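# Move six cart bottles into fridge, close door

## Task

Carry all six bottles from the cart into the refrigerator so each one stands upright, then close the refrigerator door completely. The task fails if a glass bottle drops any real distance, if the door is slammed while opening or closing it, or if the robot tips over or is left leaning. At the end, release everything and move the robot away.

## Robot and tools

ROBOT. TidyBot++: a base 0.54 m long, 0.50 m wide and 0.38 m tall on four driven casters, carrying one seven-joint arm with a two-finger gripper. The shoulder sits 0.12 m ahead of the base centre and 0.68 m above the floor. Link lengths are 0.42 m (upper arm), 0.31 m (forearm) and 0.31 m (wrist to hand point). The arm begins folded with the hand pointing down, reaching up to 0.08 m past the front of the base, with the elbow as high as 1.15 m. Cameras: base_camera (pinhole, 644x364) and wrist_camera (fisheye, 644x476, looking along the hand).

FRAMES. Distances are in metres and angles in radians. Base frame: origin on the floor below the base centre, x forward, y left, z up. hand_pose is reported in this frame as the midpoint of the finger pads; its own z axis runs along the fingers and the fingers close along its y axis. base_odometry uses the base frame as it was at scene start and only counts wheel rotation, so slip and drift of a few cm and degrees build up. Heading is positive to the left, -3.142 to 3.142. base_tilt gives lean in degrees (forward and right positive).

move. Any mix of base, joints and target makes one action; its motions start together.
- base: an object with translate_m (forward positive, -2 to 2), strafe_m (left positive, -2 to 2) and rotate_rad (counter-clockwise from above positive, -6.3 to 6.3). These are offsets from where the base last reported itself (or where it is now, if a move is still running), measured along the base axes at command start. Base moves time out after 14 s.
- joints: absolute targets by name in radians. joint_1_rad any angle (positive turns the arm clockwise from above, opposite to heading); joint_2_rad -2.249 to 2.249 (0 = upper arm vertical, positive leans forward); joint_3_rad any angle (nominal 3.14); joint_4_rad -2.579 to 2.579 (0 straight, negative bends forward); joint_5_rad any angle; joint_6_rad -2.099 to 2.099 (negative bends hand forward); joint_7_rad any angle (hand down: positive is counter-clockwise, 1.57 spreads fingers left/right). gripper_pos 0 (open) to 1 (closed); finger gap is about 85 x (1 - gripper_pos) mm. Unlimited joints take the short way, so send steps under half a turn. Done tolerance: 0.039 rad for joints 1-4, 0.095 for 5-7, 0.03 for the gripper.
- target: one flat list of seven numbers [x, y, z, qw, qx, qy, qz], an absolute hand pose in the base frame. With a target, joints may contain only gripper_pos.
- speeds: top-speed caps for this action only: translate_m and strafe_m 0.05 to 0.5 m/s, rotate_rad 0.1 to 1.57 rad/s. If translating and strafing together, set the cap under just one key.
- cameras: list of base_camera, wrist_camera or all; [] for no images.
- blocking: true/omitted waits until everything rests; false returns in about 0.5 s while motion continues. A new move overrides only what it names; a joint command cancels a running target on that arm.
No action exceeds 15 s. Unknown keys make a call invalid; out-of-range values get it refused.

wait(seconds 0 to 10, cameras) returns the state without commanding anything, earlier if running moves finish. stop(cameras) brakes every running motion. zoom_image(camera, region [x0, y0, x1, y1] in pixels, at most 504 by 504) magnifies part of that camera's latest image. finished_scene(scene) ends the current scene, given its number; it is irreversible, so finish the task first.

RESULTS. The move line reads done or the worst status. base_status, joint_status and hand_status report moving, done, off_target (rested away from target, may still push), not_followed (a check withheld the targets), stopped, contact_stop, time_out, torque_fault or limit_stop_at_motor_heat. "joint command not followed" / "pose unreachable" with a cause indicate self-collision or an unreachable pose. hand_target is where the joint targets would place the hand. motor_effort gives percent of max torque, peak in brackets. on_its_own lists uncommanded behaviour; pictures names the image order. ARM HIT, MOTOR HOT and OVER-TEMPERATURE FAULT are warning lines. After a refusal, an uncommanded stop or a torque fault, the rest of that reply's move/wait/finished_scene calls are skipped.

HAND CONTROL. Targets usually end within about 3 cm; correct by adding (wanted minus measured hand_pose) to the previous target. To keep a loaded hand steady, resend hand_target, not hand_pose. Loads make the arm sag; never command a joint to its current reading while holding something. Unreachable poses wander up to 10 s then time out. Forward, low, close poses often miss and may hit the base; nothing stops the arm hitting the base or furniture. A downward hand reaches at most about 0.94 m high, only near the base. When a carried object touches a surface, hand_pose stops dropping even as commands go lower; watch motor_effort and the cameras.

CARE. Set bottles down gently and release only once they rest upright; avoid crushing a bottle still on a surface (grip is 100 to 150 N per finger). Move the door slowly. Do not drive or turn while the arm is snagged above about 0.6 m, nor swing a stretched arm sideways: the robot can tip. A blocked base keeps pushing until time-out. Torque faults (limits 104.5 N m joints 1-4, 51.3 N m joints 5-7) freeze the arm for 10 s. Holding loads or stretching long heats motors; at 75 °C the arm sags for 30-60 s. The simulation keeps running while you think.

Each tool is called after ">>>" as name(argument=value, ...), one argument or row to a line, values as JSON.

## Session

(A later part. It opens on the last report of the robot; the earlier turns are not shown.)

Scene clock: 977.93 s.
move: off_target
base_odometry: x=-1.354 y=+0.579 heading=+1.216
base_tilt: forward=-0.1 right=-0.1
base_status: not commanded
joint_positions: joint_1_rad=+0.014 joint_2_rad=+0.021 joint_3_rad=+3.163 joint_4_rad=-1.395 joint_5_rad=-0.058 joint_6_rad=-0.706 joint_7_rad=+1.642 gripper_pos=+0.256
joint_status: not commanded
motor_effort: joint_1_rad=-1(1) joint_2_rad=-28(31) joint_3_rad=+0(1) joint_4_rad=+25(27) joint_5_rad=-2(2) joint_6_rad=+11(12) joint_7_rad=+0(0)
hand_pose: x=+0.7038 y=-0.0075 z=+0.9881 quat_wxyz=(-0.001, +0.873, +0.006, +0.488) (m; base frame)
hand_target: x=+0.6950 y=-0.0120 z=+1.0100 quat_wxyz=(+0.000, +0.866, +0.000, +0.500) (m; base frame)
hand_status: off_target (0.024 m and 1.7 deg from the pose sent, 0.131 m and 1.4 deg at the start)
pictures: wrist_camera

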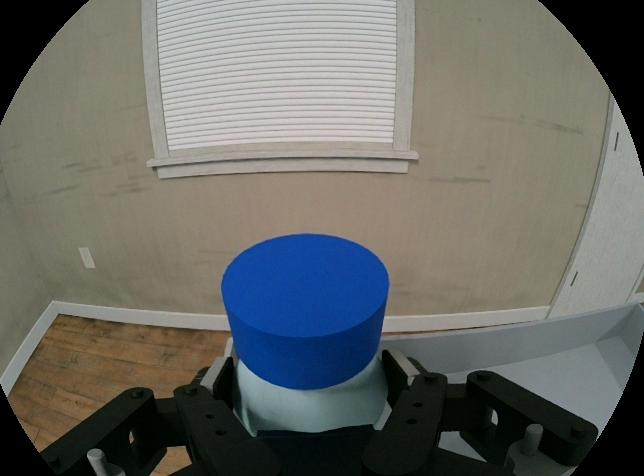

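>>> move(
  base={"translate_m": -0.2},
  target=[0.60, 0, 1.085, 0, 0.866, 0, 0.5],
  cameras=["wrist_camera"],
)

>>> move(
  base={"translate_m": -0.614, "strafe_m": -0.678, "rotate_rad": 3.139},
  speeds={"rotate_rad": 1.2},
)

Scene clock: 996.07 s.
move: done
base_odometry: x=-1.423 y=+0.392 heading=+1.216
base_tilt: forward=-0.1 right=-0.1
base_status: done
joint_positions: joint_1_rad=-0.006 joint_2_rad=-0.165 joint_3_rad=+3.163 joint_4_rad=-1.274 joint_5_rad=-0.048 joint_6_rad=-0.982 joint_7_rad=+1.627 gripper_pos=+0.256
joint_status: not commanded
motor_effort: joint_1_rad=+0(3) joint_2_rad=-18(35) joint_3_rad=+0(4) joint_4_rad=+24(27) joint_5_rad=-2(3) joint_6_rad=+11(12) joint_7_rad=+0(0)
hand_pose: x=+0.6019 y=+0.0049 z=+1.0824 quat_wxyz=(-0.007, +0.865, +0.015, +0.502) (m; base frame)
hand_target: x=+0.6000 y=+0.0000 z=+1.0850 quat_wxyz=(+0.000, +0.866, +0.000, +0.500) (m; base frame)
hand_status: done (0.006 m and 2.0 deg from the pose sent, 0.142 m and 1.7 deg at the start)
pictures: wrist_camera

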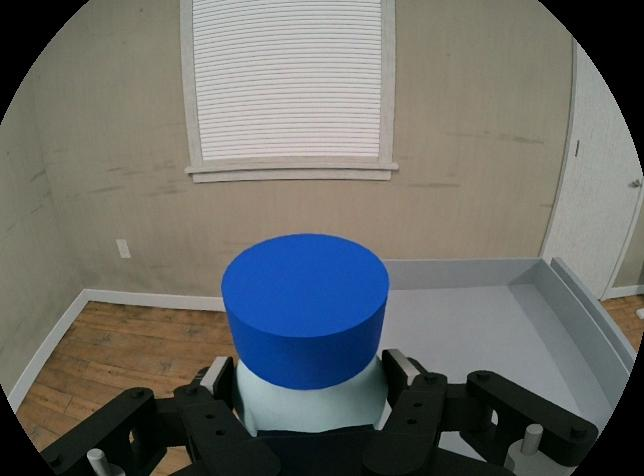

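Scene clock: 1000.37 s.
move: done
base_odometry: x=-1.001 y=-0.420 heading=-1.928
base_tilt: forward=-0.1 right=-0.1
base_status: done
joint_positions: joint_1_rad=-0.018 joint_2_rad=-0.158 joint_3_rad=+3.158 joint_4_rad=-1.274 joint_5_rad=-0.042 joint_6_rad=-0.982 joint_7_rad=+1.627 gripper_pos=+0.256
joint_status: not commanded
motor_effort: joint_1_rad=+0(3) joint_2_rad=-19(23) joint_3_rad=-1(4) joint_4_rad=+24(25) joint_5_rad=-1(3) joint_6_rad=+10(11) joint_7_rad=+0(1)
hand_pose: x=+0.6043 y=+0.0118 z=+1.0790 quat_wxyz=(-0.008, +0.867, +0.023, +0.499) (m; base frame)
hand_target: x=+0.6000 y=+0.0000 z=+1.0850 quat_wxyz=(+0.000, +0.866, +0.000, +0.500) (m; base frame)
hand_status: not commanded
pictures: base_camera, wrist_camera

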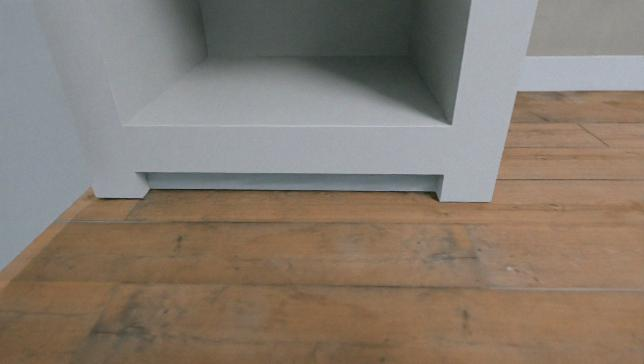

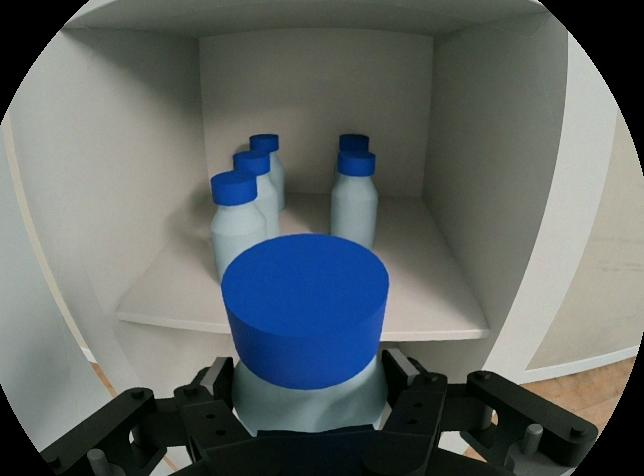

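>>> zoom_image(
  camera="wrist_camera",
  region=[90, 290, 190, 350],
)

>>> zoom_image(
  camera="wrist_camera",
  region=[420, 300, 520, 360],
)

Scaled by 5.040.

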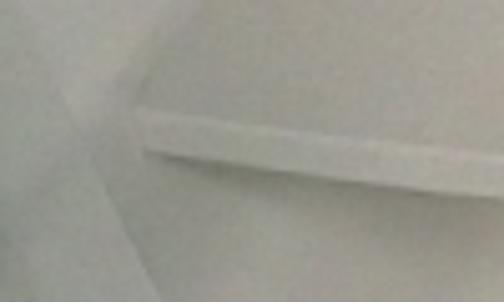

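Scaled by 5.040.

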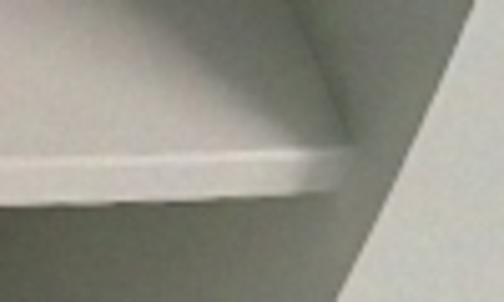

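>>> move(
  base={"translate_m": 0.281, "strafe_m": 0.029, "rotate_rad": -0.02},
  speeds={"translate_m": 0.35},
  target=[0.61, -0.075, 1.085, 0, 0.866, 0, 0.5],
)

>>> move(
  target=[0.615, -0.075, 1.035, -0.004, 0.862, 0.004, 0.507],
  cameras=["wrist_camera"],
)

Scene clock: 1045.40 s.
move: off_target
base_odometry: x=-1.072 y=-0.693 heading=-1.947
base_tilt: forward=-0.1 right=-0.1
base_status: done
joint_positions: joint_1_rad=+0.004 joint_2_rad=-0.118 joint_3_rad=+3.375 joint_4_rad=-1.251 joint_5_rad=-0.185 joint_6_rad=-1.004 joint_7_rad=+1.800 gripper_pos=+0.256
joint_status: not commanded
motor_effort: joint_1_rad=+0(2) joint_2_rad=-20(24) joint_3_rad=-1(2) joint_4_rad=+24(25) joint_5_rad=-3(4) joint_6_rad=+10(12) joint_7_rad=+0(1)
hand_pose: x=+0.6143 y=-0.0785 z=+1.0695 quat_wxyz=(+0.009, +0.872, -0.015, +0.488) (m; base frame)
hand_target: x=+0.6100 y=-0.0750 z=+1.0850 quat_wxyz=(+0.000, +0.866, +0.000, +0.500) (m; base frame)
hand_status: off_target (0.016 m and 2.5 deg from the pose sent, 0.087 m and 2.8 deg at the start)
pictures: base_camera, wrist_camera

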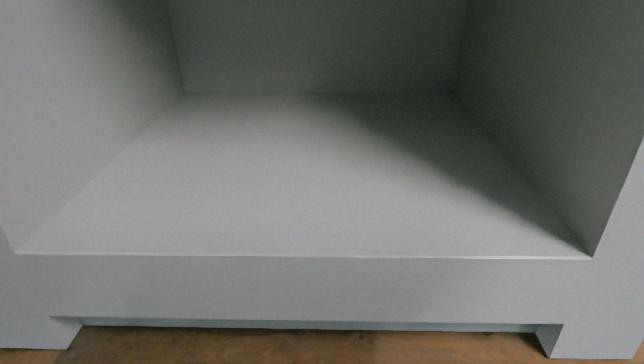

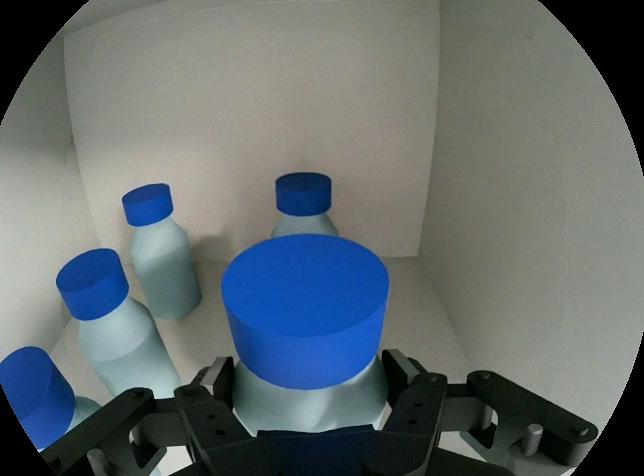

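Scene clock: 1046.63 s.
move: off_target
base_odometry: x=-1.072 y=-0.693 heading=-1.947
base_tilt: forward=-0.1 right=-0.1
base_status: not commanded
joint_positions: joint_1_rad=-0.025 joint_2_rad=-0.150 joint_3_rad=+3.406 joint_4_rad=-1.424 joint_5_rad=-0.210 joint_6_rad=-0.880 joint_7_rad=+1.856 gripper_pos=+0.256
joint_status: not commanded
motor_effort: joint_1_rad=-1(1) joint_2_rad=-17(20) joint_3_rad=-1(2) joint_4_rad=+22(25) joint_5_rad=-3(3) joint_6_rad=+8(10) joint_7_rad=+0(1)
hand_pose: x=+0.6149 y=-0.0799 z=+1.0231 quat_wxyz=(+0.005, +0.875, -0.009, +0.484) (m; base frame)
hand_target: x=+0.6150 y=-0.0750 z=+1.0350 quat_wxyz=(-0.004, +0.862, +0.004, +0.507) (m; base frame)
hand_status: off_target (0.013 m and 3.5 deg from the pose sent, 0.035 m and 3.6 deg at the start)
pictures: wrist_camera

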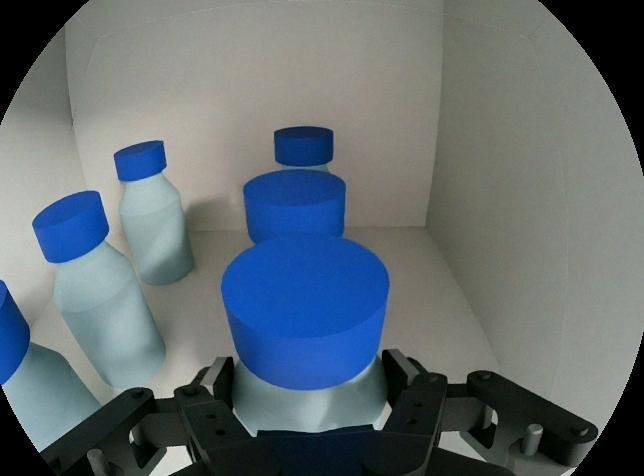

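>>> move(
  target=[0.615, -0.075, 1.018, -0.004, 0.866, 0.004, 0.5],
  cameras=["wrist_camera"],
)

Scene clock: 1052.67 s.
move: done
base_odometry: x=-1.072 y=-0.693 heading=-1.947
base_tilt: forward=-0.1 right=-0.1
base_status: not commanded
joint_positions: joint_1_rad=-0.027 joint_2_rad=-0.164 joint_3_rad=+3.406 joint_4_rad=-1.456 joint_5_rad=-0.217 joint_6_rad=-0.840 joint_7_rad=+1.864 gripper_pos=+0.256
joint_status: not commanded
motor_effort: joint_1_rad=+0(1) joint_2_rad=-14(16) joint_3_rad=-1(1) joint_4_rad=+19(22) joint_5_rad=-2(3) joint_6_rad=+6(8) joint_7_rad=+0(1)
hand_pose: x=+0.6143 y=-0.0801 z=+1.0227 quat_wxyz=(+0.005, +0.870, -0.009, +0.494) (m; base frame)
hand_target: x=+0.6150 y=-0.0750 z=+1.0180 quat_wxyz=(-0.004, +0.866, +0.004, +0.500) (m; base frame)
hand_status: done (0.007 m and 2.0 deg from the pose sent, 0.007 m and 2.8 deg at the start)
pictures: wrist_camera

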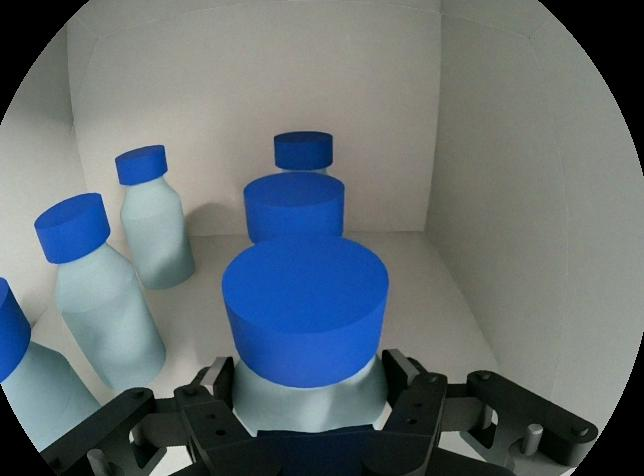

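>>> move(
  joints={"gripper_pos": 0.05},
  cameras=["wrist_camera"],
)

>>> move(
  target=[0.55, -0.078, 1.06, 0, 0.862, 0, 0.507],
  cameras=["wrist_camera"],
)

>>> move(
  base={"translate_m": -0.5},
  target=[0.55, 0, 1.08, 0, 0.8705, 0, 0.492],
)

Scene clock: 1060.83 s.
move: done
base_odometry: x=-1.072 y=-0.693 heading=-1.947
base_tilt: forward=-0.1 right=-0.1
base_status: not commanded
joint_positions: joint_1_rad=-0.027 joint_2_rad=-0.164 joint_3_rad=+3.406 joint_4_rad=-1.467 joint_5_rad=-0.217 joint_6_rad=-0.840 joint_7_rad=+1.867 gripper_pos=+0.050
joint_status: all done
motor_effort: joint_1_rad=-1(1) joint_2_rad=-16(17) joint_3_rad=-1(1) joint_4_rad=+22(22) joint_5_rad=-3(3) joint_6_rad=+8(8) joint_7_rad=+0(1)
hand_pose: x=+0.6136 y=-0.0795 z=+1.0166 quat_wxyz=(+0.004, +0.872, -0.008, +0.489) (m; base frame)
hand_target: x=+0.6150 y=-0.0750 z=+1.0180 quat_wxyz=(-0.004, +0.866, +0.004, +0.500) (m; base frame)
hand_status: not commanded
pictures: wrist_camera

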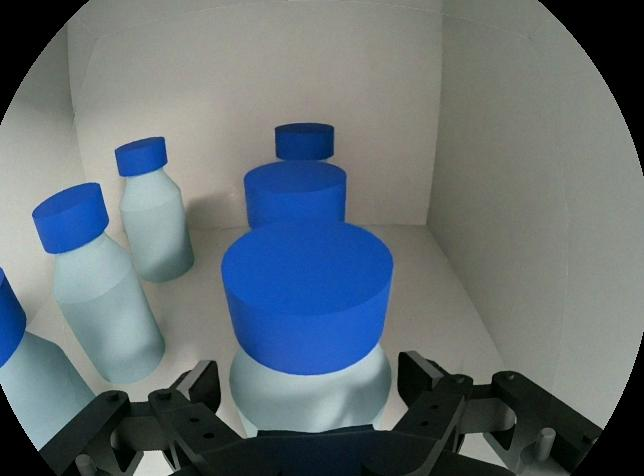

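Scene clock: 1061.90 s.
move: off_target
base_odometry: x=-1.072 y=-0.693 heading=-1.947
base_tilt: forward=-0.1 right=-0.1
base_status: not commanded
joint_positions: joint_1_rad=-0.088 joint_2_rad=-0.299 joint_3_rad=+3.427 joint_4_rad=-1.445 joint_5_rad=-0.197 joint_6_rad=-0.915 joint_7_rad=+1.866 gripper_pos=+0.050
joint_status: not commanded
motor_effort: joint_1_rad=+0(1) joint_2_rad=-11(18) joint_3_rad=-2(2) joint_4_rad=+21(22) joint_5_rad=-3(4) joint_6_rad=+8(8) joint_7_rad=+0(1)
hand_pose: x=+0.5576 y=-0.0642 z=+1.0700 quat_wxyz=(-0.009, +0.852, +0.014, +0.523) (m; base frame)
hand_target: x=+0.5500 y=-0.0780 z=+1.0600 quat_wxyz=(+0.000, +0.862, +0.000, +0.507) (m; base frame)
hand_status: off_target (0.019 m and 2.9 deg from the pose sent, 0.077 m and 2.6 deg at the start)
pictures: wrist_camera

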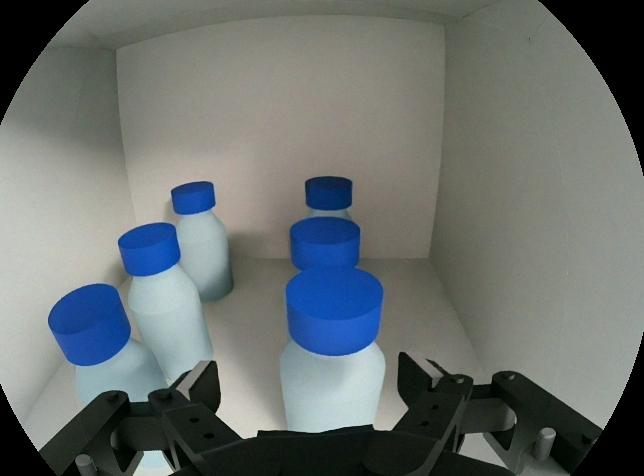

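Scene clock: 1064.23 s.
move: off_target
base_odometry: x=-0.888 y=-0.228 heading=-1.948
base_tilt: forward=-0.1 right=-0.1
base_status: done
joint_positions: joint_1_rad=-0.026 joint_2_rad=-0.283 joint_3_rad=+3.171 joint_4_rad=-1.337 joint_5_rad=-0.056 joint_6_rad=-1.014 joint_7_rad=+1.631 gripper_pos=+0.050
joint_status: not commanded
motor_effort: joint_1_rad=+0(1) joint_2_rad=-10(15) joint_3_rad=+0(3) joint_4_rad=+20(21) joint_5_rad=-1(3) joint_6_rad=+8(9) joint_7_rad=+0(1)
hand_pose: x=+0.5487 y=+0.0118 z=+1.0932 quat_wxyz=(-0.016, +0.859, +0.022, +0.512) (m; base frame)
hand_target: x=+0.5500 y=+0.0000 z=+1.0800 quat_wxyz=(+0.000, +0.871, +0.000, +0.492) (m; base frame)
hand_status: off_target (0.018 m and 4.1 deg from the pose sent, 0.065 m and 4.5 deg at the start)
pictures: base_camera, wrist_camera

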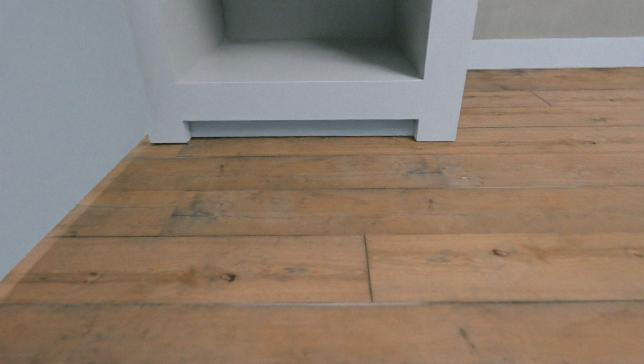

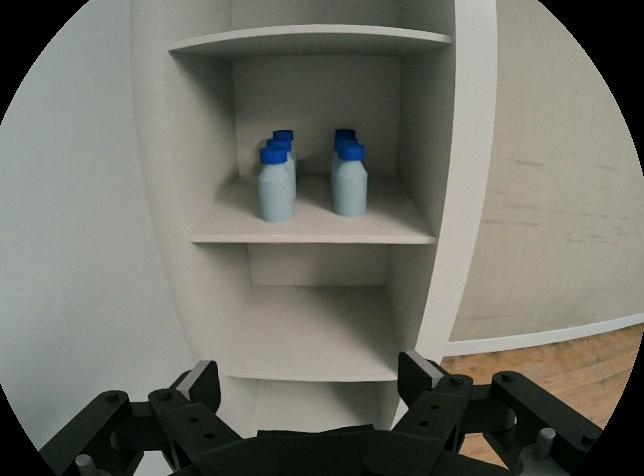

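>>> move(
  base={"translate_m": -0.38},
  target=[0.50, 0, 1.05, 0, 0.8, 0, 0.6],
  cameras=[],
)

>>> move(
  base={"translate_m": 0.047, "strafe_m": 0.909, "rotate_rad": -0.780},
  joints={"gripper_pos": 1},
)

Scene clock: 1128.23 s.
move: off_target
base_odometry: x=-0.748 y=+0.125 heading=-1.948
base_tilt: forward=-0.2 right=-0.1
base_status: done
joint_positions: joint_1_rad=-0.018 joint_2_rad=-0.539 joint_3_rad=+3.169 joint_4_rad=-1.780 joint_5_rad=-0.056 joint_6_rad=-0.632 joint_7_rad=+1.631 gripper_pos=+0.050
joint_status: not commanded
motor_effort: joint_1_rad=+0(1) joint_2_rad=-2(14) joint_3_rad=+0(1) joint_4_rad=+22(22) joint_5_rad=-1(2) joint_6_rad=+9(10) joint_7_rad=+0(1)
hand_pose: x=+0.4978 y=+0.0042 z=+1.0527 quat_wxyz=(-0.013, +0.805, +0.009, +0.593) (m; base frame)
hand_target: x=+0.5000 y=+0.0000 z=+1.0500 quat_wxyz=(+0.000, +0.800, +0.000, +0.600) (m; base frame)
hand_status: off_target (0.005 m and 2.1 deg from the pose sent, 0.066 m and 12.5 deg at the start)
pictures: none
No camera images: "cameras" was empty.

Scene clock: 1131.50 s.
move: done
base_odometry: x=+0.080 y=-0.253 heading=-2.728
base_tilt: forward=-0.2 right=-0.1
base_status: done
joint_positions: joint_1_rad=-0.013 joint_2_rad=-0.539 joint_3_rad=+3.162 joint_4_rad=-1.782 joint_5_rad=-0.054 joint_6_rad=-0.630 joint_7_rad=+1.631 gripper_pos=+0.999
joint_status: all done
motor_effort: joint_1_rad=-1(1) joint_2_rad=-3(6) joint_3_rad=+0(2) joint_4_rad=+21(22) joint_5_rad=-1(2) joint_6_rad=+8(10) joint_7_rad=+0(1)
hand_pose: x=+0.4979 y=+0.0058 z=+1.0521 quat_wxyz=(-0.011, +0.805, +0.011, +0.593) (m; base frame)
hand_target: x=+0.5000 y=+0.0000 z=+1.0500 quat_wxyz=(+0.000, +0.800, +0.000, +0.600) (m; base frame)
hand_status: not commanded
pictures: base_camera, wrist_camera

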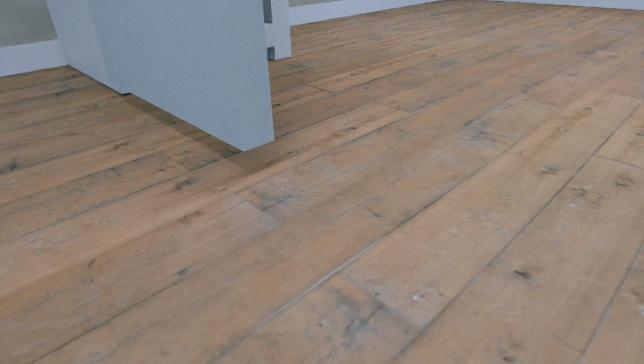

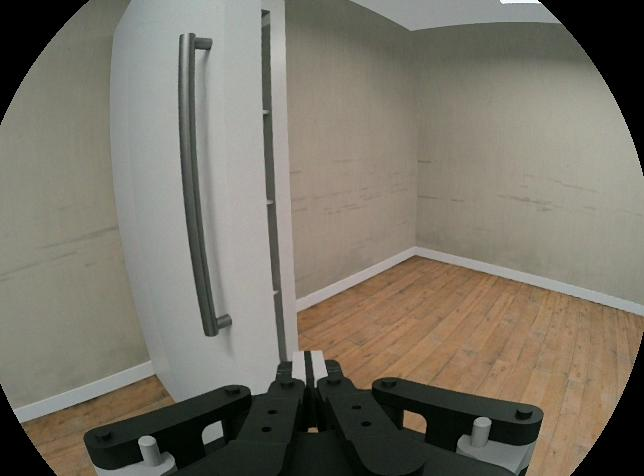

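>>> move(
  base={"translate_m": 0.288, "strafe_m": 0.317},
  speeds={"translate_m": 0.3},
  cameras=[],
)

>>> move(
  target=[0.62, 0, 0.82, 0, 0.866, 0, 0.5],
)

Scene clock: 1156.17 s.
move: done
base_odometry: x=-0.056 y=-0.659 heading=-2.728
base_tilt: forward=-0.1 right=-0.1
base_status: done
joint_positions: joint_1_rad=-0.013 joint_2_rad=-0.540 joint_3_rad=+3.161 joint_4_rad=-1.783 joint_5_rad=-0.054 joint_6_rad=-0.629 joint_7_rad=+1.631 gripper_pos=+0.999
joint_status: not commanded
motor_effort: joint_1_rad=+0(1) joint_2_rad=-3(5) joint_3_rad=+0(2) joint_4_rad=+22(22) joint_5_rad=-1(2) joint_6_rad=+8(10) joint_7_rad=+0(1)
hand_pose: x=+0.4979 y=+0.0062 z=+1.0522 quat_wxyz=(-0.011, +0.805, +0.012, +0.593) (m; base frame)
hand_target: x=+0.5000 y=+0.0000 z=+1.0500 quat_wxyz=(+0.000, +0.800, +0.000, +0.600) (m; base frame)
hand_status: not commanded
pictures: none
No camera images: "cameras" was empty.

Scene clock: 1158.03 s.
move: done
base_odometry: x=-0.056 y=-0.659 heading=-2.728
base_tilt: forward=-0.1 right=-0.1
base_status: not commanded
joint_positions: joint_1_rad=-0.013 joint_2_rad=-0.157 joint_3_rad=+3.161 joint_4_rad=-2.090 joint_5_rad=-0.054 joint_6_rad=-0.163 joint_7_rad=+1.631 gripper_pos=+0.999
joint_status: not commanded
motor_effort: joint_1_rad=+0(1) joint_2_rad=-16(19) joint_3_rad=+0(1) joint_4_rad=+21(23) joint_5_rad=-1(1) joint_6_rad=+7(10) joint_7_rad=+0(1)
hand_pose: x=+0.6168 y=+0.0006 z=+0.8299 quat_wxyz=(-0.002, +0.866, +0.002, +0.499) (m; base frame)
hand_target: x=+0.6200 y=+0.0000 z=+0.8200 quat_wxyz=(+0.000, +0.866, +0.000, +0.500) (m; base frame)
hand_status: done (0.010 m and 0.3 deg from the pose sent, 0.262 m and 12.9 deg at the start)
pictures: base_camera, wrist_camera

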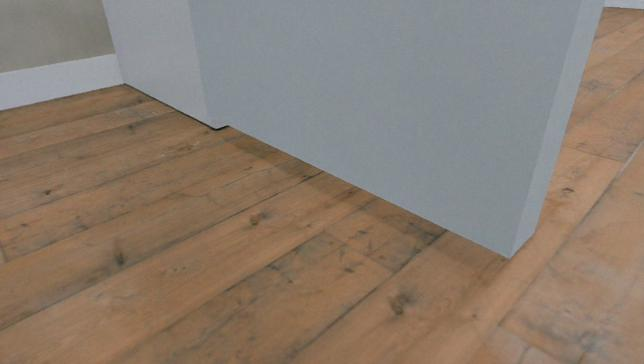

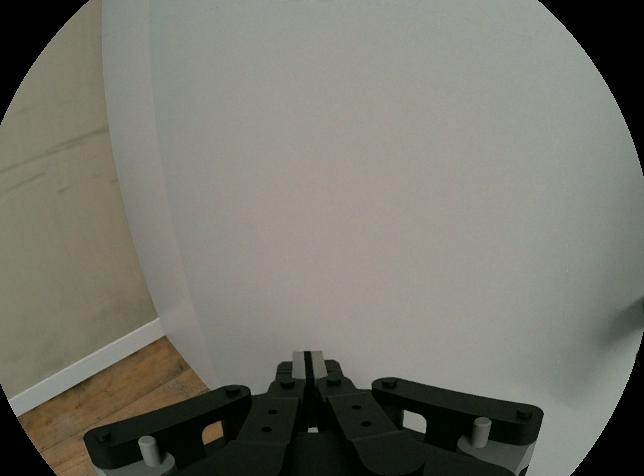

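>>> move(
  base={"translate_m": 0.177, "strafe_m": -0.175},
  speeds={"translate_m": 0.1},
)

Scene clock: 1170.57 s.
move: done
base_odometry: x=-0.289 y=-0.570 heading=-2.728
base_tilt: forward=-0.1 right=-0.1
base_status: done
joint_positions: joint_1_rad=-0.022 joint_2_rad=-0.151 joint_3_rad=+3.152 joint_4_rad=-2.109 joint_5_rad=-0.054 joint_6_rad=-0.145 joint_7_rad=+1.631 gripper_pos=+0.999
joint_status: not commanded
motor_effort: joint_1_rad=-1(8) joint_2_rad=-16(18) joint_3_rad=+0(9) joint_4_rad=+21(26) joint_5_rad=-1(1) joint_6_rad=+8(14) joint_7_rad=+0(1)
hand_pose: x=+0.6150 y=+0.0094 z=+0.8214 quat_wxyz=(-0.005, +0.868, +0.010, +0.497) (m; base frame)
hand_target: x=+0.6200 y=+0.0000 z=+0.8200 quat_wxyz=(+0.000, +0.866, +0.000, +0.500) (m; base frame)
hand_status: not commanded
pictures: base_camera, wrist_camera

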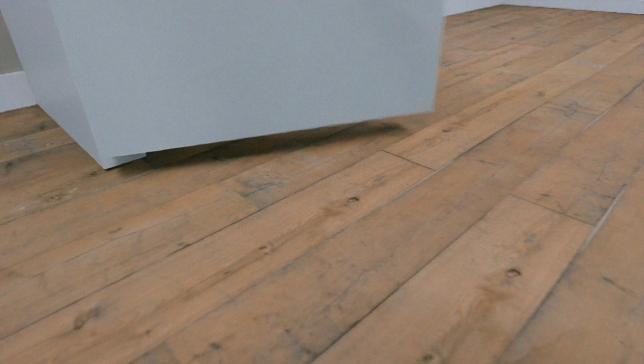

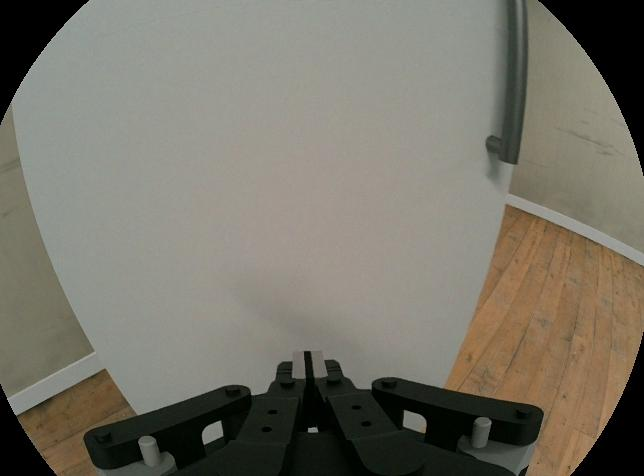

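>>> wait(
  seconds=0.5,
  cameras=["base_camera"],
)

Scene clock: 1181.77 s.
base_odometry: x=-0.289 y=-0.570 heading=-2.728
base_tilt: forward=-0.1 right=-0.1
base_status: done
joint_positions: joint_1_rad=-0.022 joint_2_rad=-0.151 joint_3_rad=+3.152 joint_4_rad=-2.109 joint_5_rad=-0.054 joint_6_rad=-0.145 joint_7_rad=+1.631 gripper_pos=+0.999
joint_status: not commanded
motor_effort: joint_1_rad=+0(8) joint_2_rad=-16(18) joint_3_rad=+0(9) joint_4_rad=+21(26) joint_5_rad=-1(1) joint_6_rad=+7(14) joint_7_rad=+0(1)
hand_pose: x=+0.6150 y=+0.0094 z=+0.8214 quat_wxyz=(-0.005, +0.868, +0.010, +0.497) (m; base frame)
hand_target: x=+0.6200 y=+0.0000 z=+0.8200 quat_wxyz=(+0.000, +0.866, +0.000, +0.500) (m; base frame)
hand_status: not commanded
wait: 0.50 s; at rest from the start
pictures: base_camera

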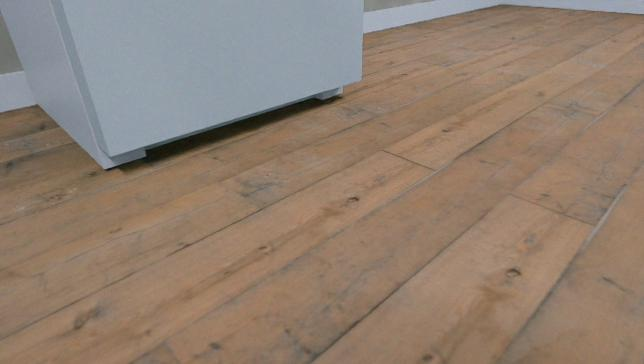

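>>> move(
  base={"translate_m": 0.645, "strafe_m": -0.45, "rotate_rad": 0.783},
  speeds={"translate_m": 0.3},
)

Scene clock: 1189.47 s.
move: done
base_odometry: x=-1.060 y=-0.417 heading=-1.944
base_tilt: forward=-0.1 right=-0.1
base_status: done
joint_positions: joint_1_rad=-0.023 joint_2_rad=-0.151 joint_3_rad=+3.152 joint_4_rad=-2.109 joint_5_rad=-0.054 joint_6_rad=-0.145 joint_7_rad=+1.631 gripper_pos=+0.999
joint_status: not commanded
motor_effort: joint_1_rad=+0(2) joint_2_rad=-16(18) joint_3_rad=+0(2) joint_4_rad=+21(22) joint_5_rad=-1(1) joint_6_rad=+8(9) joint_7_rad=+0(1)
hand_pose: x=+0.6150 y=+0.0094 z=+0.8213 quat_wxyz=(-0.005, +0.868, +0.010, +0.497) (m; base frame)
hand_target: x=+0.6200 y=+0.0000 z=+0.8200 quat_wxyz=(+0.000, +0.866, +0.000, +0.500) (m; base frame)
hand_status: not commanded
pictures: base_camera, wrist_camera

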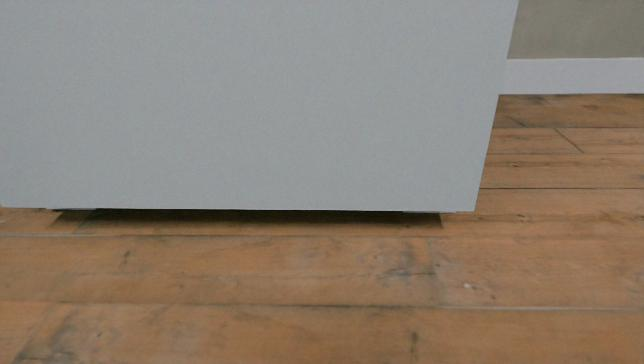

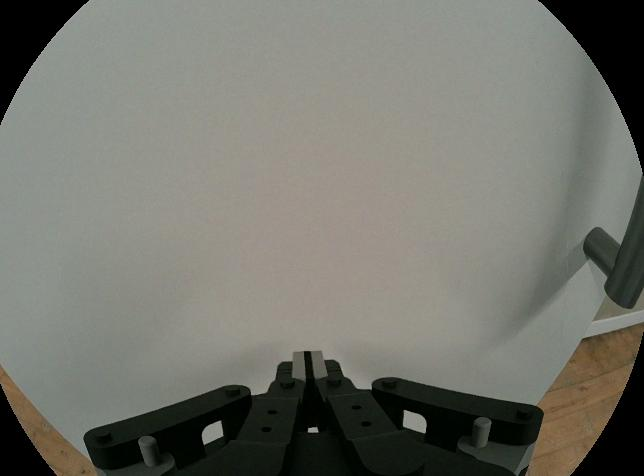

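>>> move(
  base={"translate_m": 0.09, "strafe_m": -0.08},
  speeds={"translate_m": 0.08},
)

Scene clock: 1196.77 s.
move: done
base_odometry: x=-1.167 y=-0.471 heading=-1.944
base_tilt: forward=-0.2 right=-0.1
base_status: done
joint_positions: joint_1_rad=-0.084 joint_2_rad=-0.300 joint_3_rad=+3.096 joint_4_rad=-2.176 joint_5_rad=-0.054 joint_6_rad=-0.264 joint_7_rad=+1.631 gripper_pos=+0.999
joint_status: not commanded
motor_effort: joint_1_rad=+12(15) joint_2_rad=+22(26) joint_3_rad=+13(17) joint_4_rad=+36(40) joint_5_rad=+2(3) joint_6_rad=+28(33) joint_7_rad=+0(1)
hand_pose: x=+0.5517 y=+0.0633 z=+0.8214 quat_wxyz=(-0.029, +0.875, +0.066, +0.479) (m; base frame)
hand_target: x=+0.6200 y=+0.0000 z=+0.8200 quat_wxyz=(+0.000, +0.866, +0.000, +0.500) (m; base frame)
hand_status: not commanded
pictures: base_camera, wrist_camera

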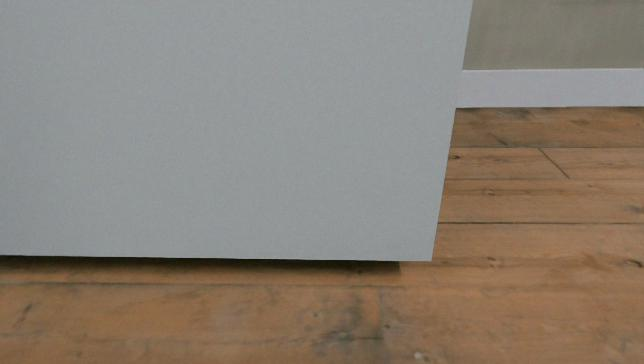

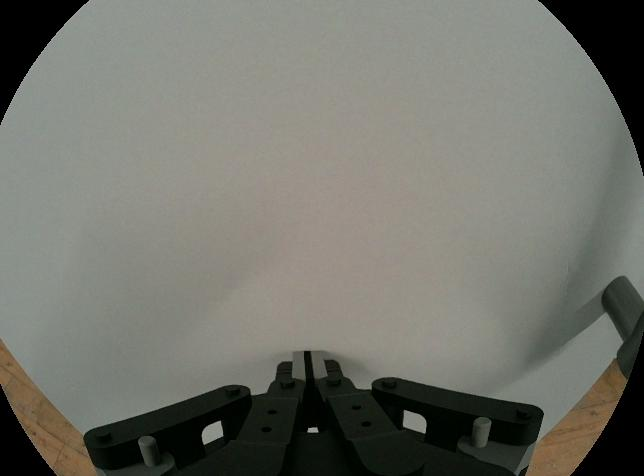

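>>> move(
  base={"translate_m": -0.4},
  speeds={"translate_m": 0.3},
)

Scene clock: 1202.43 s.
move: done
base_odometry: x=-1.021 y=-0.099 heading=-1.944
base_tilt: forward=-0.1 right=-0.1
base_status: done
joint_positions: joint_1_rad=-0.018 joint_2_rad=-0.135 joint_3_rad=+3.157 joint_4_rad=-2.106 joint_5_rad=-0.052 joint_6_rad=-0.132 joint_7_rad=+1.631 gripper_pos=+0.999
joint_status: not commanded
motor_effort: joint_1_rad=+0(11) joint_2_rad=-17(23) joint_3_rad=-1(13) joint_4_rad=+21(35) joint_5_rad=-1(3) joint_6_rad=+9(29) joint_7_rad=-1(1)
hand_pose: x=+0.6203 y=+0.0047 z=+0.8184 quat_wxyz=(-0.002, +0.868, +0.006, +0.496) (m; base frame)
hand_target: x=+0.6200 y=+0.0000 z=+0.8200 quat_wxyz=(+0.000, +0.866, +0.000, +0.500) (m; base frame)
hand_status: not commanded
pictures: base_camera, wrist_camera

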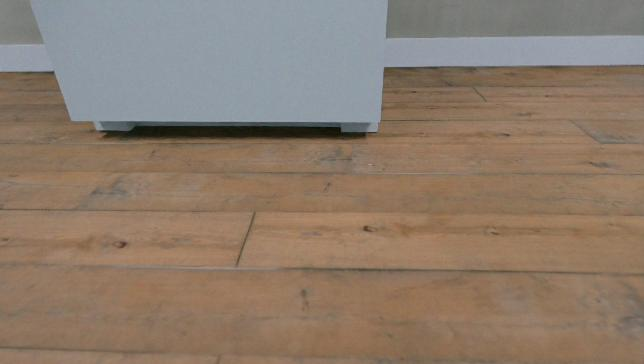

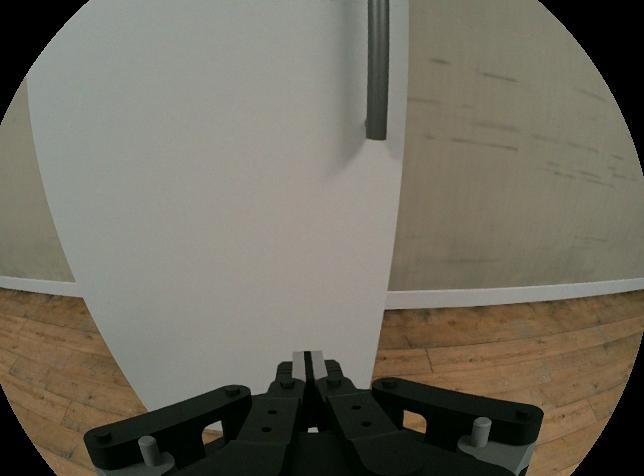

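>>> finished_scene(
  scene=2,
)

The scene is finished: the task was done.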